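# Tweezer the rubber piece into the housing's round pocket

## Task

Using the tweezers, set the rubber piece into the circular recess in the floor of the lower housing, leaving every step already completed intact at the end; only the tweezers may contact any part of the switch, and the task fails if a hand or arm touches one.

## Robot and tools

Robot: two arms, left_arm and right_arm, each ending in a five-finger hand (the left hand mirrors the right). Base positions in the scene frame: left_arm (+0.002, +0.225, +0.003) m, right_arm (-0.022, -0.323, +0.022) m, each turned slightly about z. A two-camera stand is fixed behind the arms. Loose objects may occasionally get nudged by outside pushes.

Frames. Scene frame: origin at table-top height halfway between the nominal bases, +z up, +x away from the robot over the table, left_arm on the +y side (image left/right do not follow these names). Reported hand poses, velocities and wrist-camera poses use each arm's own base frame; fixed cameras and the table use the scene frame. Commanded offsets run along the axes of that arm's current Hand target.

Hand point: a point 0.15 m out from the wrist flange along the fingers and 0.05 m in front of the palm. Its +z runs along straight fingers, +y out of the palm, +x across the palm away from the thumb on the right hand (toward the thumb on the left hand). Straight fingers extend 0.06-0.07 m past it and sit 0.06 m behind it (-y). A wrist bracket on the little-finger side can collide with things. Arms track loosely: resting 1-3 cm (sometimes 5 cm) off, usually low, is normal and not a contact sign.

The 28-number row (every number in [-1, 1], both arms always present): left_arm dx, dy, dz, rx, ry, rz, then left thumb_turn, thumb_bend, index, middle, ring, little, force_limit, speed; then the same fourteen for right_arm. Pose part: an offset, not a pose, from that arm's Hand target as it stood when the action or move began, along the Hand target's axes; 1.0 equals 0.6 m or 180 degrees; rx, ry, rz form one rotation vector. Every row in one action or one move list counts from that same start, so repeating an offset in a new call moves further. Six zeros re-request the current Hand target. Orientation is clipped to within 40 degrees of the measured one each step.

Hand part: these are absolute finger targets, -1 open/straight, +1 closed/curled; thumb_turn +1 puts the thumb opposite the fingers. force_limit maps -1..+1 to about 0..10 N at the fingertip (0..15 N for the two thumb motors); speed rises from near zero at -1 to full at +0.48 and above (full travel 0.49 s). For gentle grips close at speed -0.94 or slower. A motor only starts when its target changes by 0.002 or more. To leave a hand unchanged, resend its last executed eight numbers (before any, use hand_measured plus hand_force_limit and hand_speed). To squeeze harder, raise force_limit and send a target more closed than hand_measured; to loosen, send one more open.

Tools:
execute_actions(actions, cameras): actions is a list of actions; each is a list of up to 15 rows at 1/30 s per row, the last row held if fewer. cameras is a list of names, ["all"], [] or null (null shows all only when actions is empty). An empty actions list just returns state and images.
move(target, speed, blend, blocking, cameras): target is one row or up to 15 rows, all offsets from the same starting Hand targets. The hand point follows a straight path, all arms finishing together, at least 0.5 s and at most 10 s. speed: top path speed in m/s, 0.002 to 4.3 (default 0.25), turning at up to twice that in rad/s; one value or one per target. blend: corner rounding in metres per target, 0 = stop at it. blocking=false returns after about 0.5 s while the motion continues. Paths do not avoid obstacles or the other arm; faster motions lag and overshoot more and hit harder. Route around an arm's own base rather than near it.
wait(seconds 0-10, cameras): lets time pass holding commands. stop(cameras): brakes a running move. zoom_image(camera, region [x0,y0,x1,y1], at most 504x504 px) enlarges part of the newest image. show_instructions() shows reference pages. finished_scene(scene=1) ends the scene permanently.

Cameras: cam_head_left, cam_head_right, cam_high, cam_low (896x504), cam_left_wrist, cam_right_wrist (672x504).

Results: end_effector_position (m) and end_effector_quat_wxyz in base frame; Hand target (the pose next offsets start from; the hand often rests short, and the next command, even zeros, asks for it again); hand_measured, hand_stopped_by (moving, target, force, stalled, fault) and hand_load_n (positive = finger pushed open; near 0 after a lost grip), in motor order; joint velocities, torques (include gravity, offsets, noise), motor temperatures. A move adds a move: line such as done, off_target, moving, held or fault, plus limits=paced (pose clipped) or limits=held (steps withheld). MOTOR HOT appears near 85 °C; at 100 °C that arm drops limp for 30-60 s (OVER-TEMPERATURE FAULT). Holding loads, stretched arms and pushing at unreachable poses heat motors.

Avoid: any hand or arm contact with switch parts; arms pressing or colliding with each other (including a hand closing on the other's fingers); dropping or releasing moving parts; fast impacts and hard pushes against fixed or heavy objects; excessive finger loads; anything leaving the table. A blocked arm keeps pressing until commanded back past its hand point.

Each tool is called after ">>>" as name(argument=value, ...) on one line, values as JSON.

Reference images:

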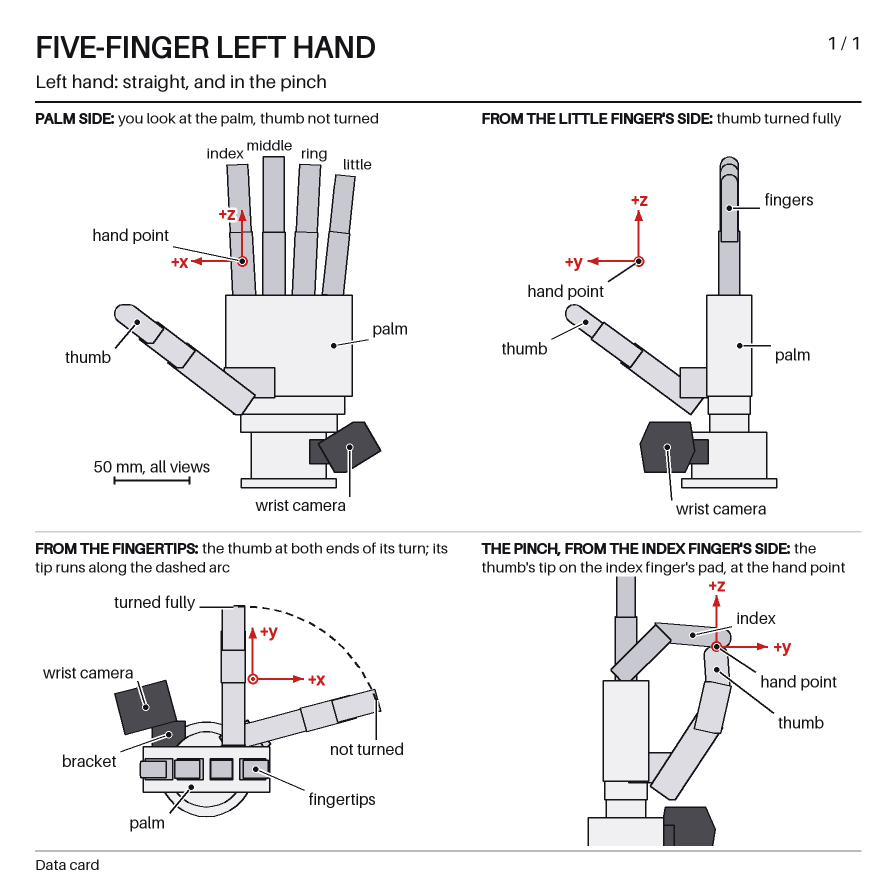

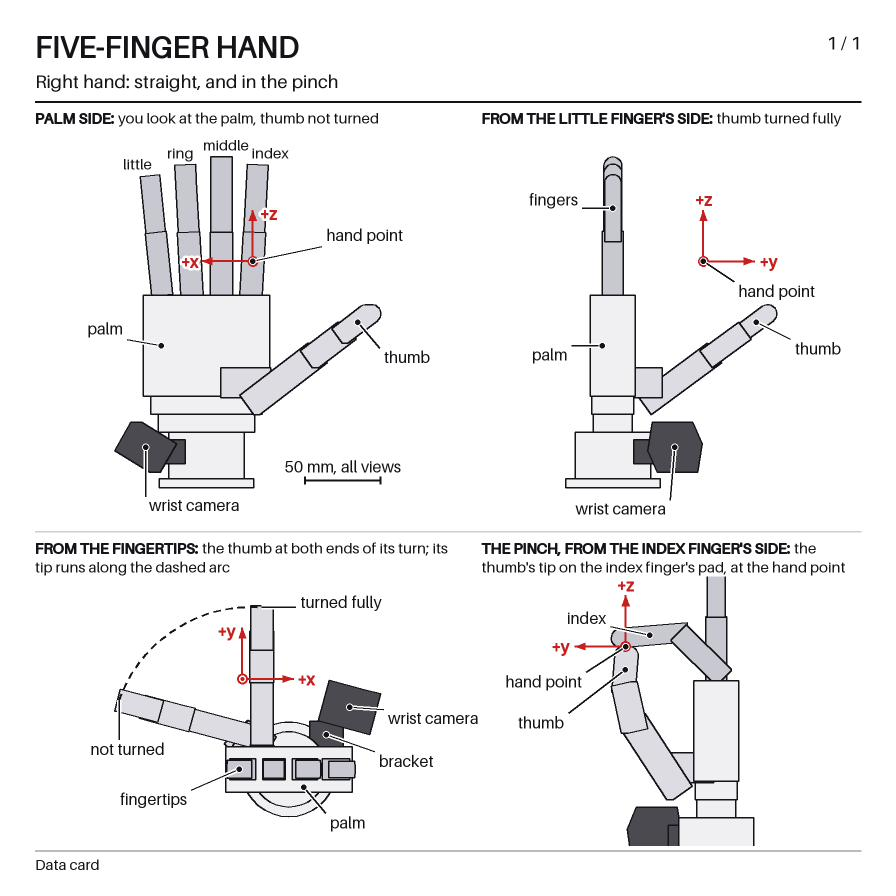

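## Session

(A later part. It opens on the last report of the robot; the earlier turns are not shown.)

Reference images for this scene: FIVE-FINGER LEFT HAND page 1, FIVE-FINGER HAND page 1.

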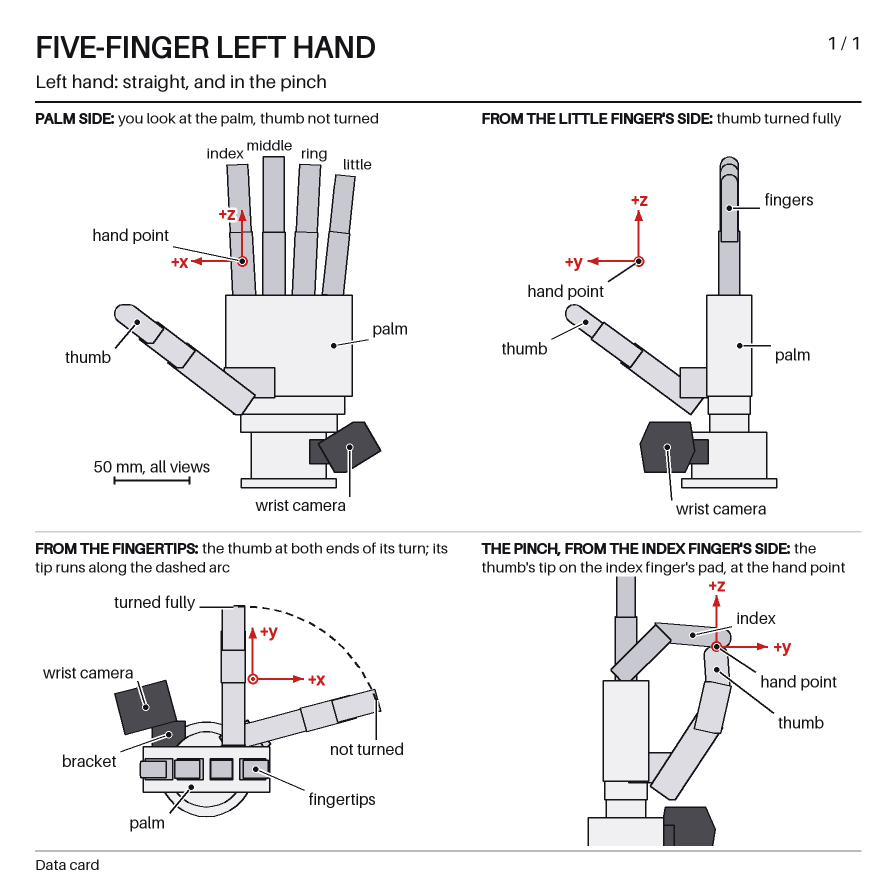

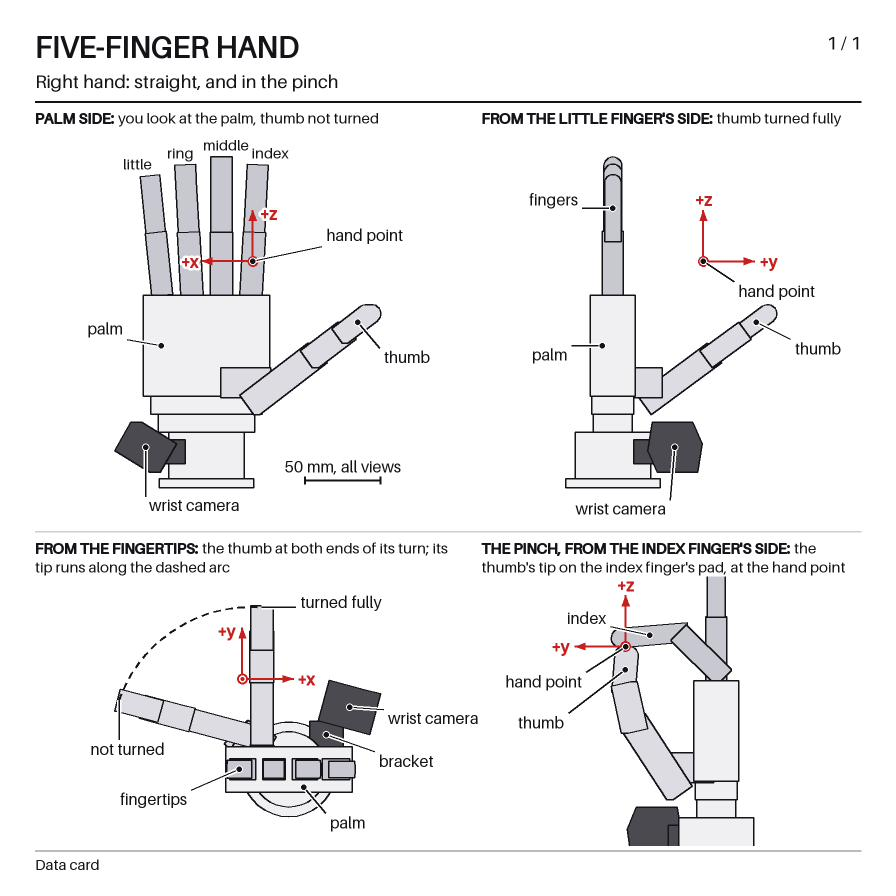

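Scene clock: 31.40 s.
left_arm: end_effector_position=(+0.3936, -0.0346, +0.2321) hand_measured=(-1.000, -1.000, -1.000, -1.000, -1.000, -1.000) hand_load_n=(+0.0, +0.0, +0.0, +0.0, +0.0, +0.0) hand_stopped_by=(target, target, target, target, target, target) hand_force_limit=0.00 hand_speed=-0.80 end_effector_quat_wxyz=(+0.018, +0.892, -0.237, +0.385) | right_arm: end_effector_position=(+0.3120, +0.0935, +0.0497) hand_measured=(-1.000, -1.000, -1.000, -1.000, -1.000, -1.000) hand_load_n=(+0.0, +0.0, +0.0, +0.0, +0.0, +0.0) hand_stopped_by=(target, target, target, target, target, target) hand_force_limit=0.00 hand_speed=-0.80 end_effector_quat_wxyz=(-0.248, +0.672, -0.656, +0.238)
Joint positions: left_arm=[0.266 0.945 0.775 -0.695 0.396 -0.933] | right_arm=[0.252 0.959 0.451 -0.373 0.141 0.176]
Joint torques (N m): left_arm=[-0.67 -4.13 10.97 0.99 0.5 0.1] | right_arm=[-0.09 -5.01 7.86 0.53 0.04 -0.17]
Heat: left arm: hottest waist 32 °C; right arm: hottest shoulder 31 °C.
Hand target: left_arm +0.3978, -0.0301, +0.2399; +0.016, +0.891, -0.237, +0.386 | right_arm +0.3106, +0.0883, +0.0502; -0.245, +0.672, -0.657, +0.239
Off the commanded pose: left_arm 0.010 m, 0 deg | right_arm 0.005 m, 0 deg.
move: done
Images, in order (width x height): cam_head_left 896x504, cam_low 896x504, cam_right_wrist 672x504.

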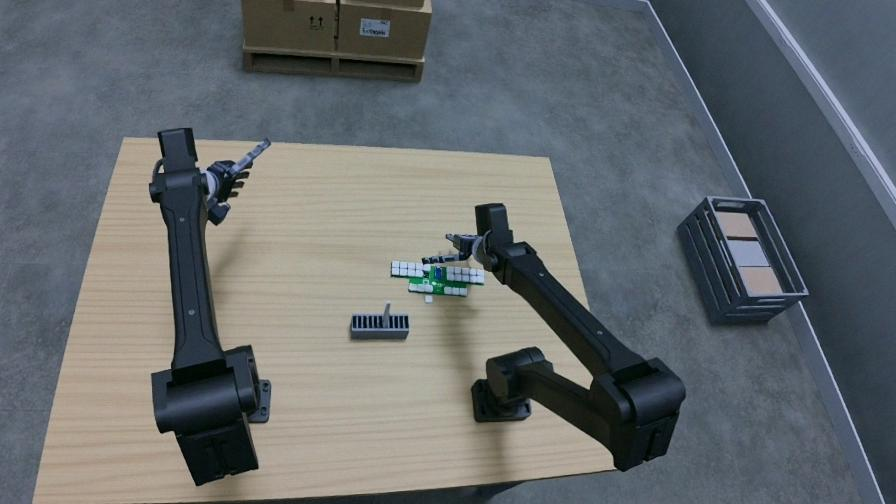

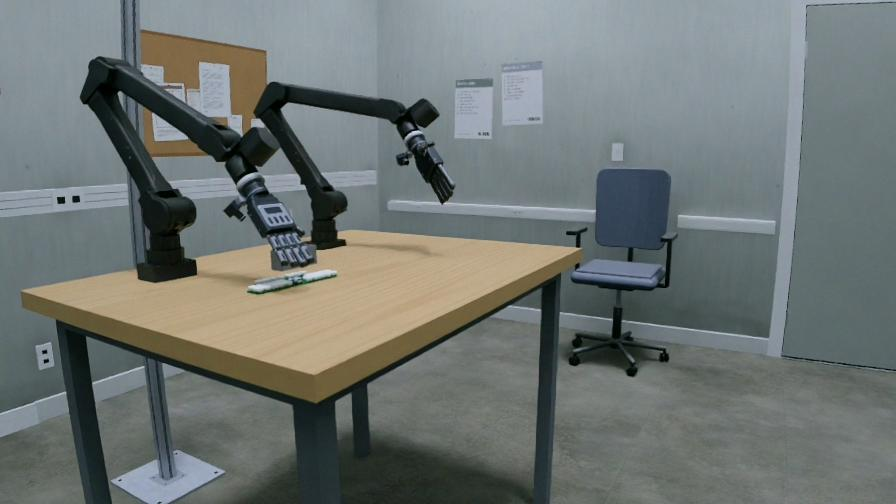

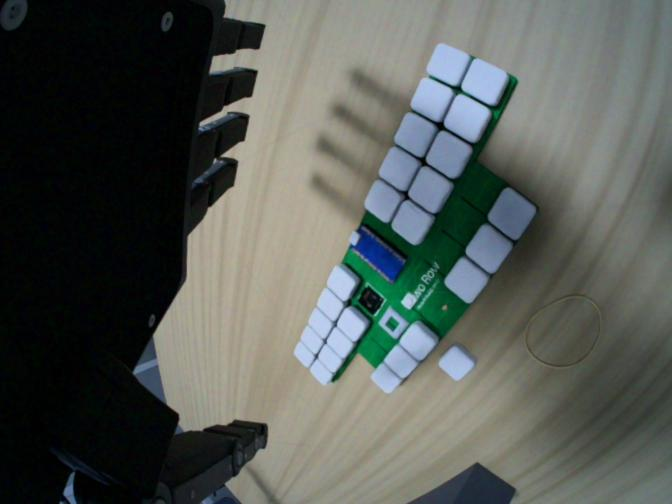

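>>> move(target=[0.006,0.152,-0.099,0.358,-0.015,0.869,-1,-1,-1,-1,-1,-1,0,-0.8, 0.1985,-0.189,-0.102,0,0,0,-1,-1,-1,-1,-1,-1,0,-0.8], speed=0.35, cameras=["all"])

Scene clock: 44.00 s.
left_arm: end_effector_position=(+0.3212, -0.0997, +0.2734) hand_measured=(-1.000, -1.000, -1.000, -1.000, -1.000, -1.000) hand_load_n=(+0.0, +0.0, +0.0, +0.0, +0.0, +0.0) hand_stopped_by=(target, target, target, target, target, target) hand_force_limit=0.00 hand_speed=-0.80 end_effector_quat_wxyz=(+0.692, +0.118, +0.701, -0.126) | right_arm: end_effector_position=(+0.3499, -0.0223, +0.1551) hand_measured=(-1.000, -1.000, -1.000, -1.000, -1.000, -1.000) hand_load_n=(+0.0, +0.0, +0.0, +0.0, +0.0, +0.0) hand_stopped_by=(target, target, target, target, target, target) hand_force_limit=0.00 hand_speed=-0.80 end_effector_quat_wxyz=(-0.242, +0.674, -0.659, +0.230)
Joint positions: left_arm=[-0.645 0.37 0.311 0.047 -0.296 1.554] | right_arm=[-0.202 0.964 0.757 -0.698 -0.149 -0.173]
Joint torques (N m): left_arm=[-1.67 0.03 8.1 2.95 0.2 0.15] | right_arm=[-0.15 -4.42 11.95 0.49 -0.18 -0.14]
Heat: left arm: hottest elbow 34 °C; right arm: hottest elbow 32 °C.
Hand target: left_arm +0.3197, -0.0999, +0.2700; +0.696, +0.122, +0.696, -0.127 | right_arm +0.3607, -0.0298, +0.1700; -0.245, +0.672, -0.657, +0.239
Off the commanded pose: left_arm 0.004 m, 1 deg | right_arm 0.020 m, 1 deg.
move: off_target (right_arm)

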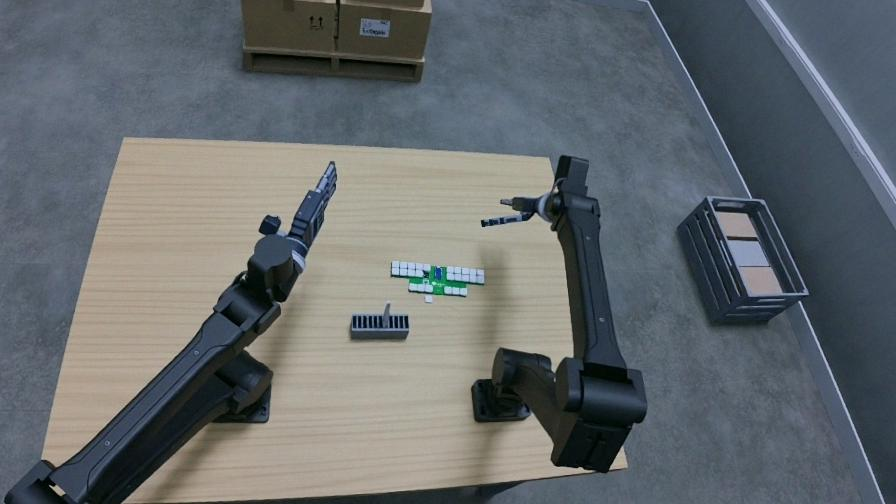

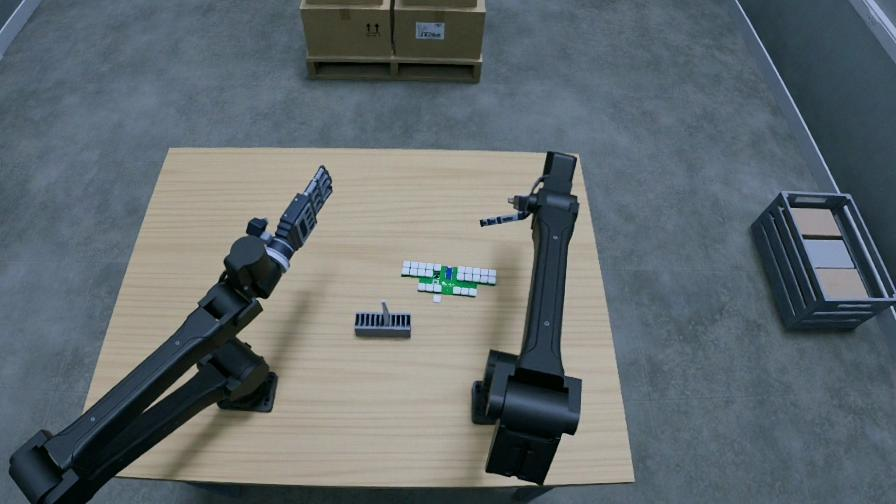

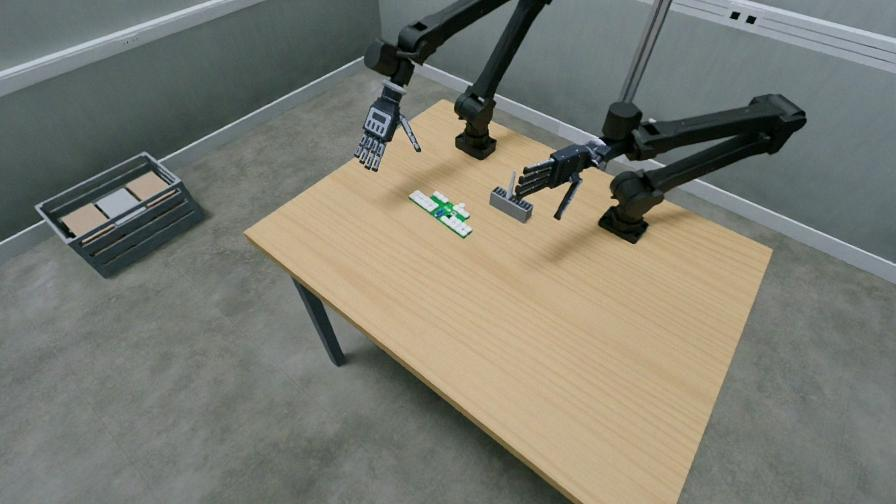

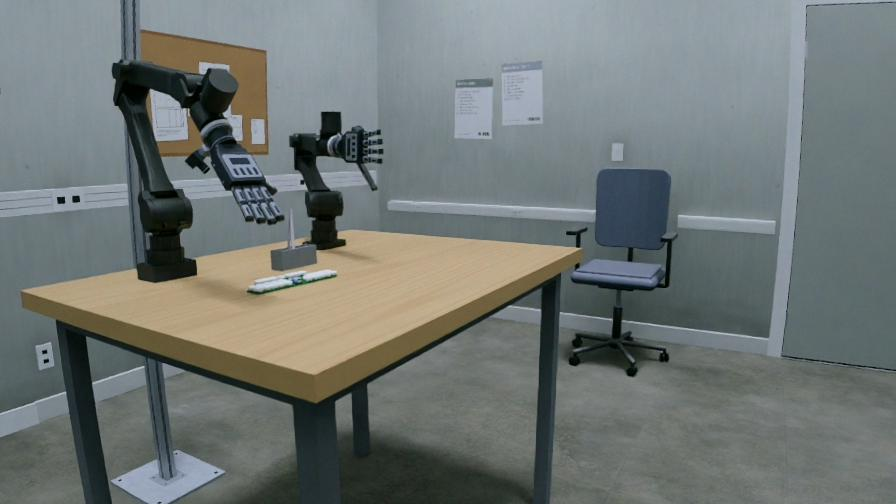

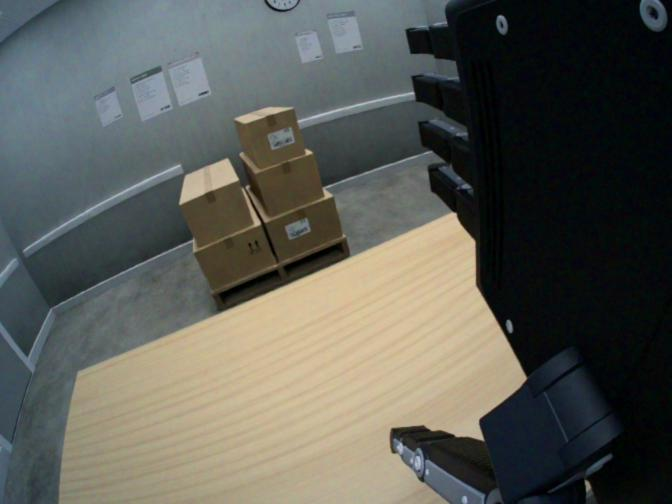

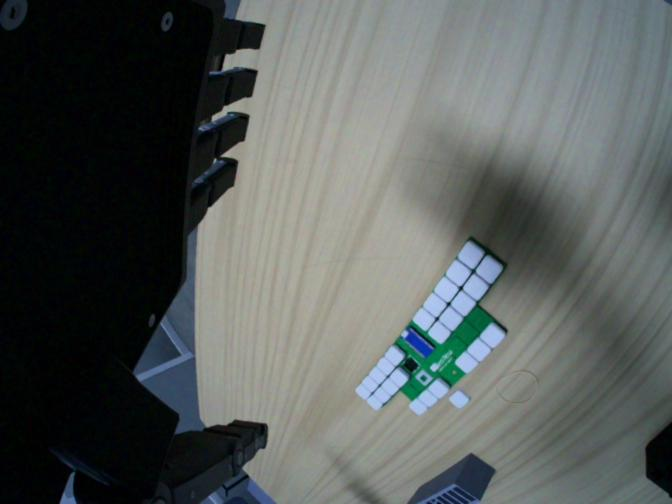

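>>> move(target=[[0,0,0,0,0,0,1,-0.2,-0.3,-0.3,-1,-1,0,0.2, 0,0,0,0,0,0,-1,-1,-1,-1,-1,-1,0,-0.8],[0.04,-0.3453,-0.0992,0,0,0,1,-0.2,-0.3,-0.3,-1,-1,0,0.2, 0,0,0,0,0,0,-1,-1,-1,-1,-1,-1,0,-0.8]], speed=0.25, cameras=["all"])

Scene clock: 47.80 s.
left_arm: end_effector_position=(+0.1944, -0.2599, +0.2302) hand_measured=(+1.000, -0.200, -0.300, -0.300, -1.000, -1.000) hand_load_n=(+0.0, +0.0, +0.0, +0.0, +0.0, +0.0) hand_stopped_by=(target, target, target, target, target, target) hand_force_limit=0.00 hand_speed=0.20 end_effector_quat_wxyz=(+0.692, +0.135, +0.701, -0.111) | right_arm: end_effector_position=(+0.3499, -0.0223, +0.1551) hand_measured=(-1.000, -1.000, -1.000, -1.000, -1.000, -1.000) hand_load_n=(+0.0, +0.0, +0.0, +0.0, +0.0, +0.0) hand_stopped_by=(target, target, target, target, target, target) hand_force_limit=0.00 hand_speed=-0.80 end_effector_quat_wxyz=(-0.242, +0.674, -0.659, +0.230)
Joint positions: left_arm=[-1.603 0.959 0.369 0.532 -1.253 1.548] | right_arm=[-0.202 0.964 0.757 -0.698 -0.149 -0.173]
Joint torques (N m): left_arm=[-2.08 -2.78 11.1 2.21 -0.2 0.18] | right_arm=[-0.15 -4.42 11.96 0.5 -0.18 -0.15]
Heat: left arm: hottest elbow 34 °C; right arm: hottest elbow 34 °C.
Hand target: left_arm +0.1919, -0.2738, +0.2474; +0.696, +0.122, +0.696, -0.127 | right_arm +0.3607, -0.0298, +0.1700; -0.245, +0.672, -0.657, +0.239
Off the commanded pose: left_arm 0.022 m, 2 deg | right_arm 0.020 m, 1 deg.
move: off_target (left_arm, right_arm)

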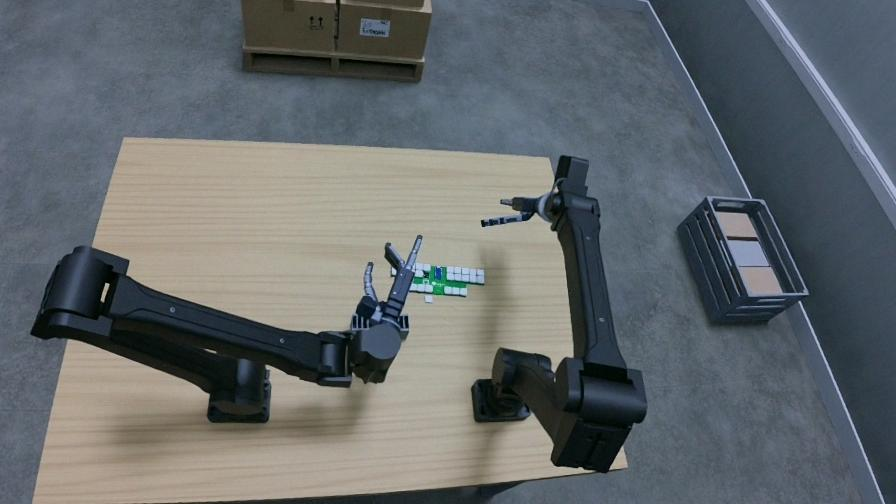

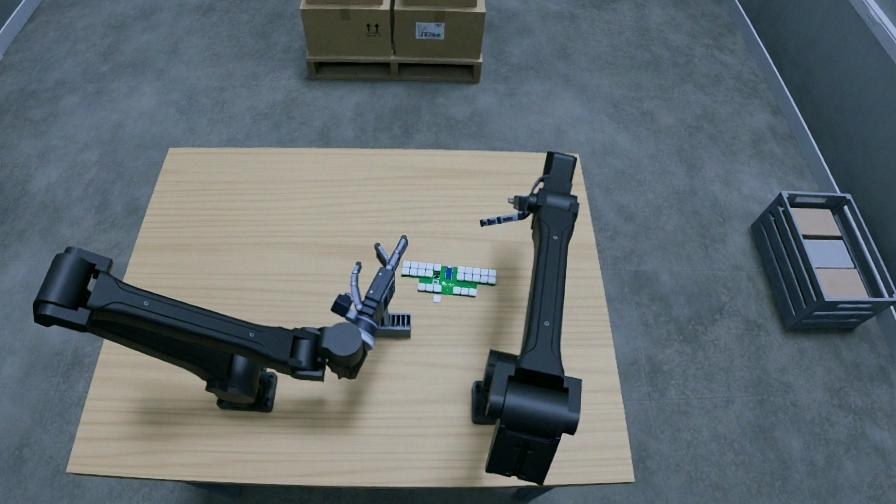

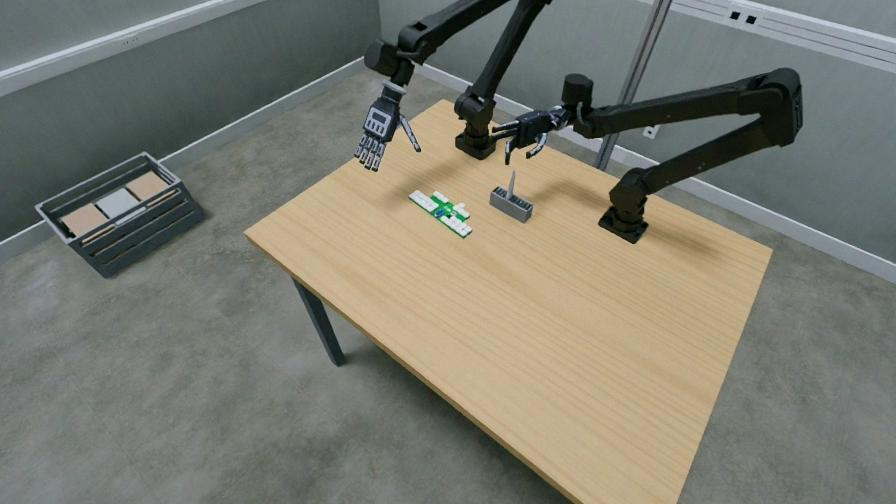

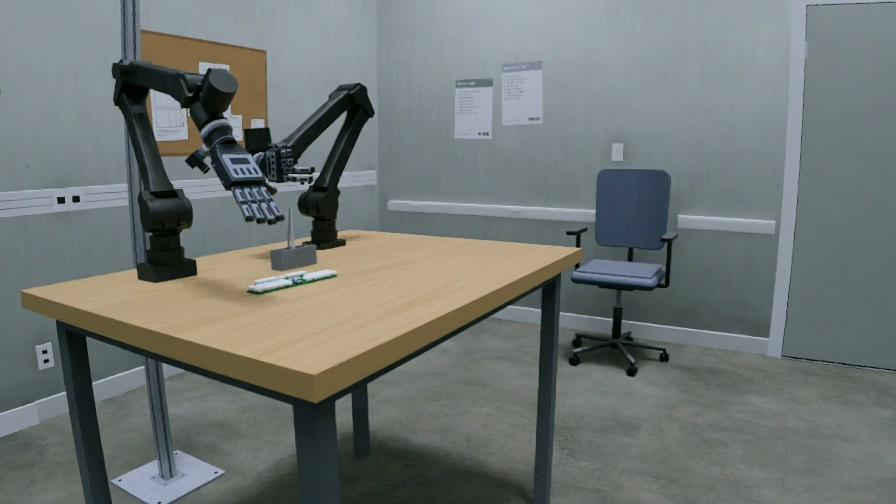

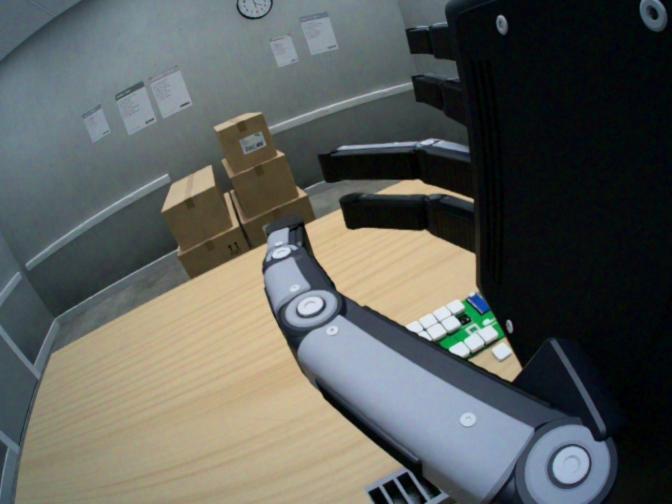

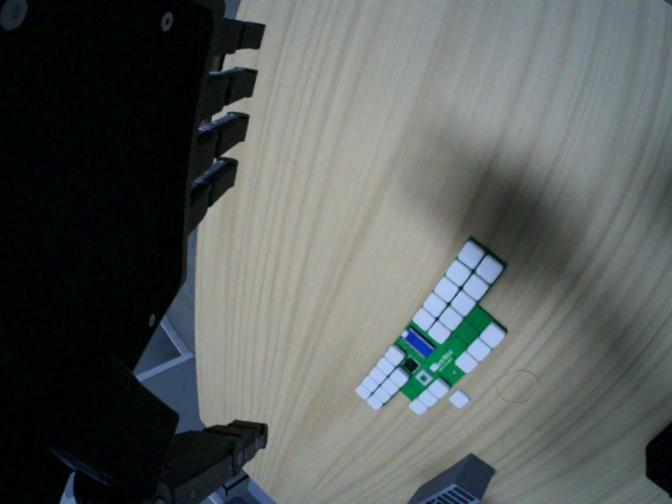

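>>> move(target=[[0,0,0,0,0,0,1,-0.2,-0.3,-0.3,-1,-1,0,0.2, -0.2975,-0.1557,-0.0217,-0.311,-0.311,-0.427,-1,-1,-1,-1,-1,-1,0,-0.8],[0,0,0,0,0,0,1,-0.2,-0.3,-0.3,-1,-1,0,0.2, -0.468,-0.0073,0.1345,-0.311,-0.311,-0.427,-1,-1,-1,-1,-1,-1,0,-0.8]], speed=0.35, blend=[0.04, 0], cameras=["all"])

Scene clock: 52.90 s.
left_arm: end_effector_position=(+0.1944, -0.2601, +0.2305) hand_measured=(+1.000, -0.200, -0.300, -0.300, -1.000, -1.000) hand_load_n=(+0.0, +0.0, +0.0, +0.0, +0.0, +0.0) hand_stopped_by=(target, target, target, target, target, target) hand_force_limit=0.00 hand_speed=0.20 end_effector_quat_wxyz=(+0.692, +0.135, +0.700, -0.110) | right_arm: end_effector_position=(+0.4019, +0.2474, +0.1012) hand_measured=(-1.000, -1.000, -1.000, -1.000, -1.000, -1.000) hand_load_n=(+0.0, +0.0, +0.0, +0.0, +0.0, +0.0) hand_stopped_by=(target, target, target, target, target, target) hand_force_limit=0.00 hand_speed=-0.80 end_effector_quat_wxyz=(-0.015, +0.972, +0.010, -0.232)
Joint positions: left_arm=[-1.603 0.96 0.369 0.537 -1.253 1.552] | right_arm=[0.532 2.06 1.79 -1.7 -0.253 -1.111]
Joint torques (N m): left_arm=[-2.14 -2.78 11 2.28 -0.22 0.17] | right_arm=[1.08 -20.48 9.47 -1.44 -0.24 0.07]
Motor temperatures (°C): left_arm=[32 27 34 25 26 27] | right_arm=[26 31 35 29 23 25]
Heat: left arm: hottest elbow 34 °C; right arm: hottest elbow 35 °C.
Hand target: left_arm +0.1919, -0.2738, +0.2473; +0.696, +0.123, +0.696, -0.127 | right_arm +0.4097, +0.2521, +0.1111; +0.003, +0.961, +0.011, -0.277
Off the commanded pose: left_arm 0.022 m, 3 deg | right_arm 0.014 m, 6 deg.
joint sent to its limit (right arm) — joint 4 (wrist pitch), lower limit. The joint targets are off in orientation, not in position.
move: off_target (left_arm, right_arm)

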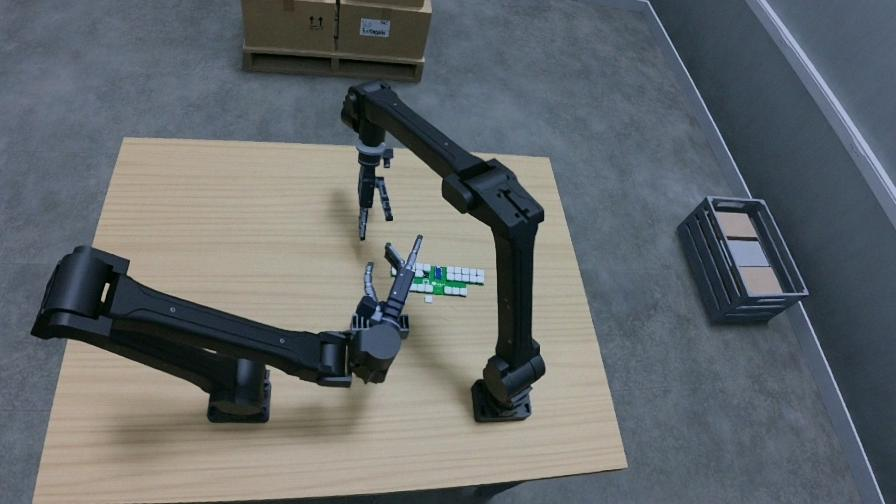

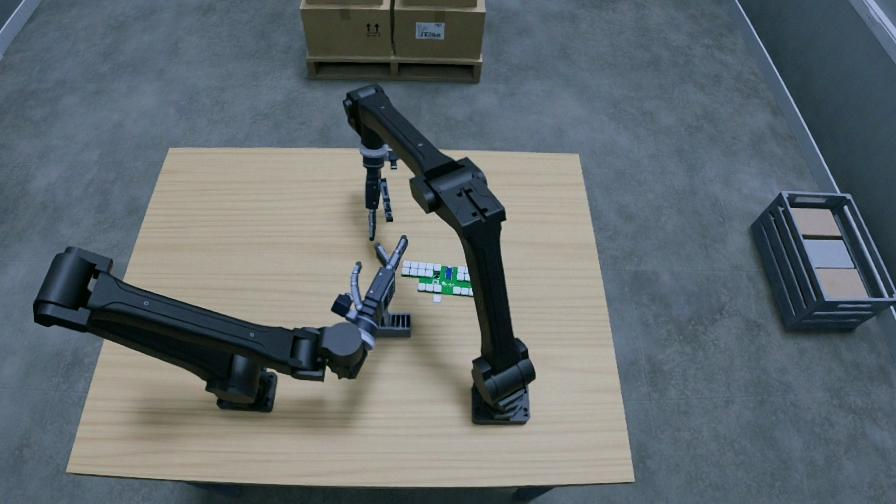

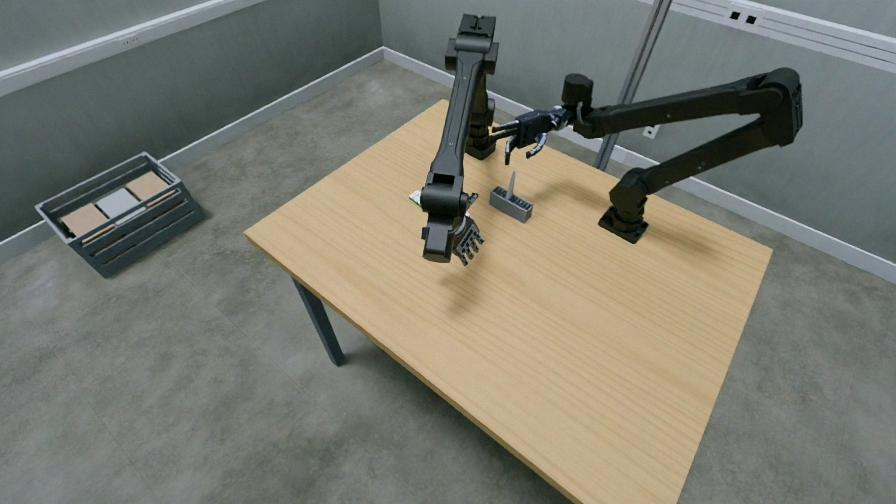

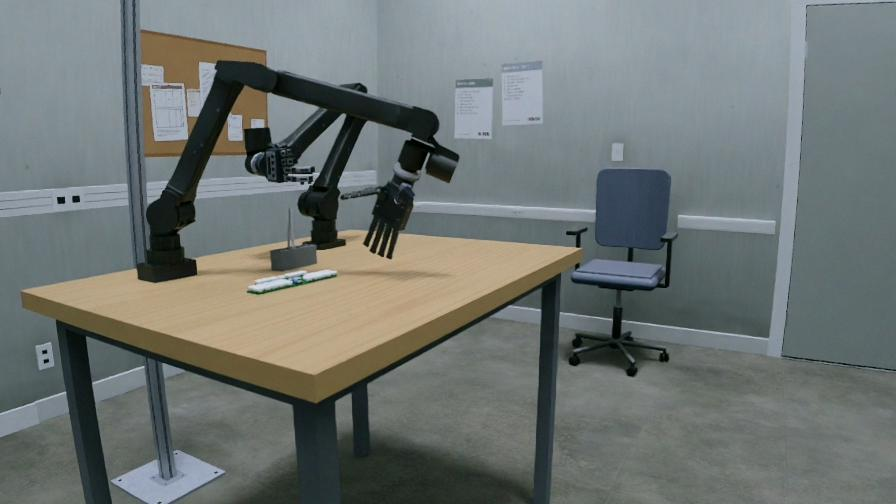

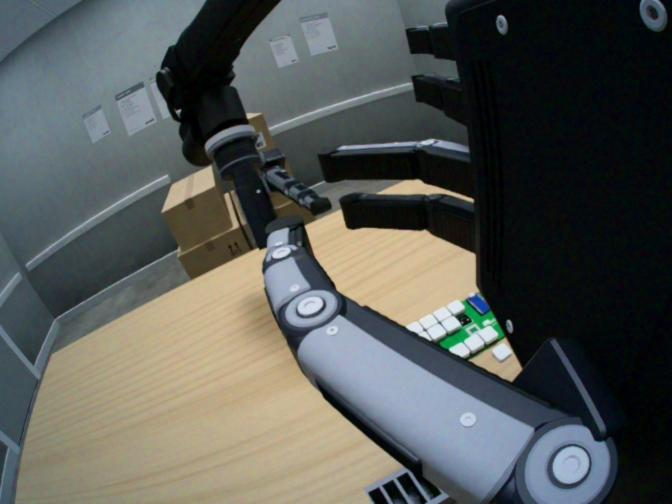

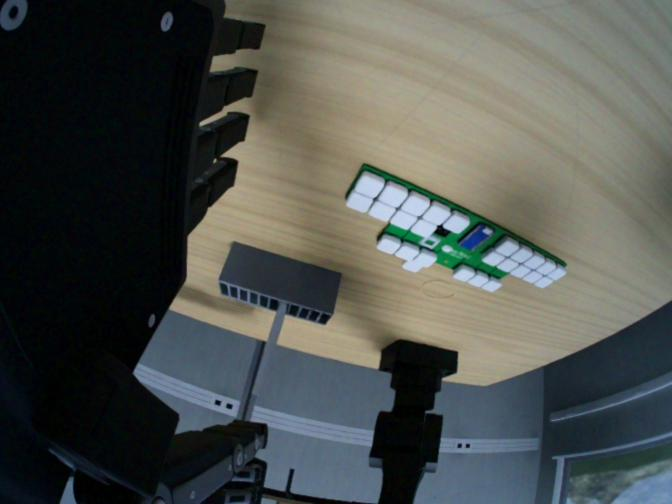

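>>> zoom_image(camera="cam_right_wrist", region=[200, 220, 370, 504])

>>> zoom_image(camera="cam_low", region=[240, 120, 400, 280])

>>> zoom_image(camera="cam_high", region=[470, 80, 620, 230])

Scaled by 1.775 from the camera's 672x504 image, which has a finer 960x720 frame.

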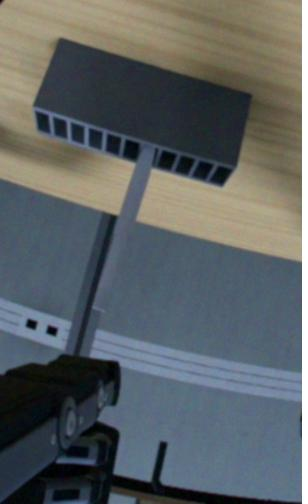

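Scaled by 3.150 from the camera's 896x504 image, which has a finer 1280x720 frame.

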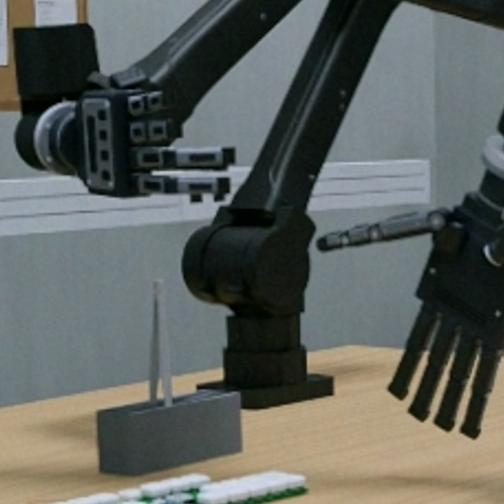

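Scaled by 3.360 from the camera's 896x504 image, which has a finer 1280x720 frame.

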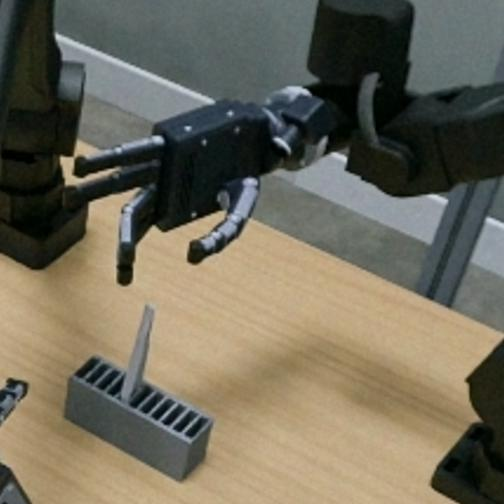

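>>> zoom_image(camera="cam_high", region=[485, 160, 545, 230])

>>> zoom_image(camera="cam_low", region=[260, 195, 330, 275])

>>> zoom_image(camera="cam_right_wrist", region=[215, 235, 345, 365])

Scaled by 7.200 from the camera's 896x504 image, which has a finer 1280x720 frame.

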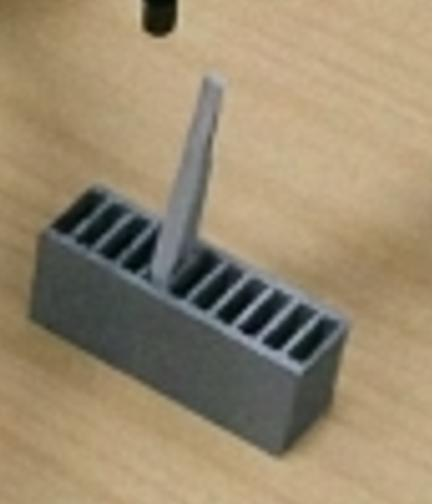

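Scaled by 6.300 from the camera's 896x504 image, which has a finer 1280x720 frame.

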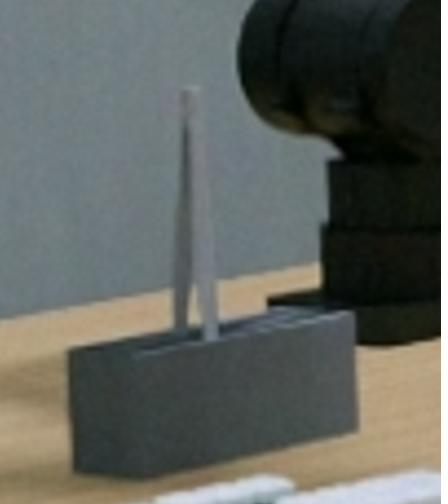

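Scaled by 3.877 from the camera's 672x504 image, which has a finer 960x720 frame.

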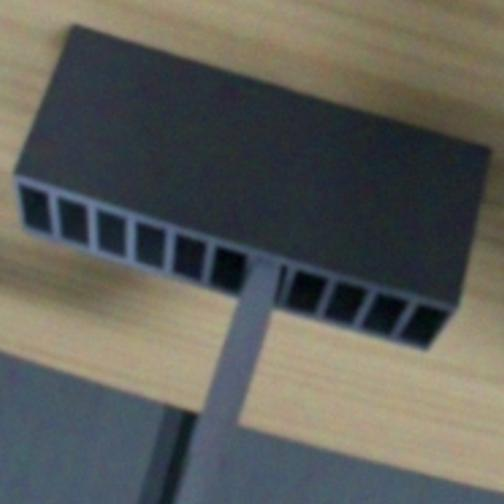

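>>> zoom_image(camera="cam_left_wrist", region=[230, 120, 500, 360])

>>> zoom_image(camera="cam_high", region=[480, 100, 570, 190])

>>> zoom_image(camera="cam_low", region=[240, 130, 330, 220])

Scaled by 1.867 from the camera's 672x504 image, which has a finer 960x720 frame.

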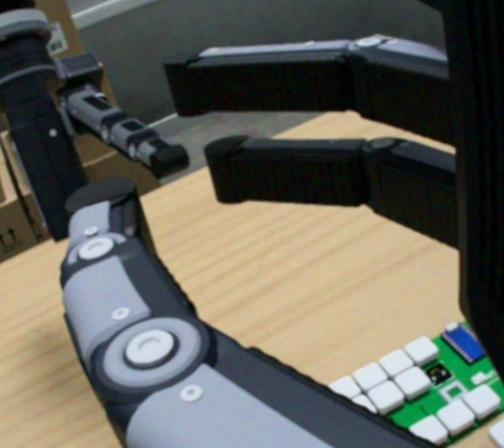

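Scaled by 5.600 from the camera's 896x504 image, which has a finer 1280x720 frame.

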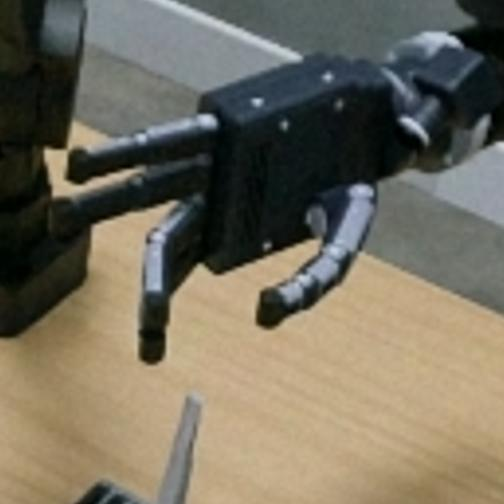

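Scaled by 5.600 from the camera's 896x504 image, which has a finer 1280x720 frame.

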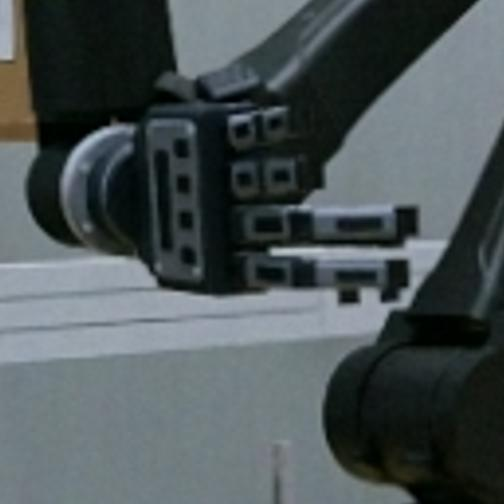

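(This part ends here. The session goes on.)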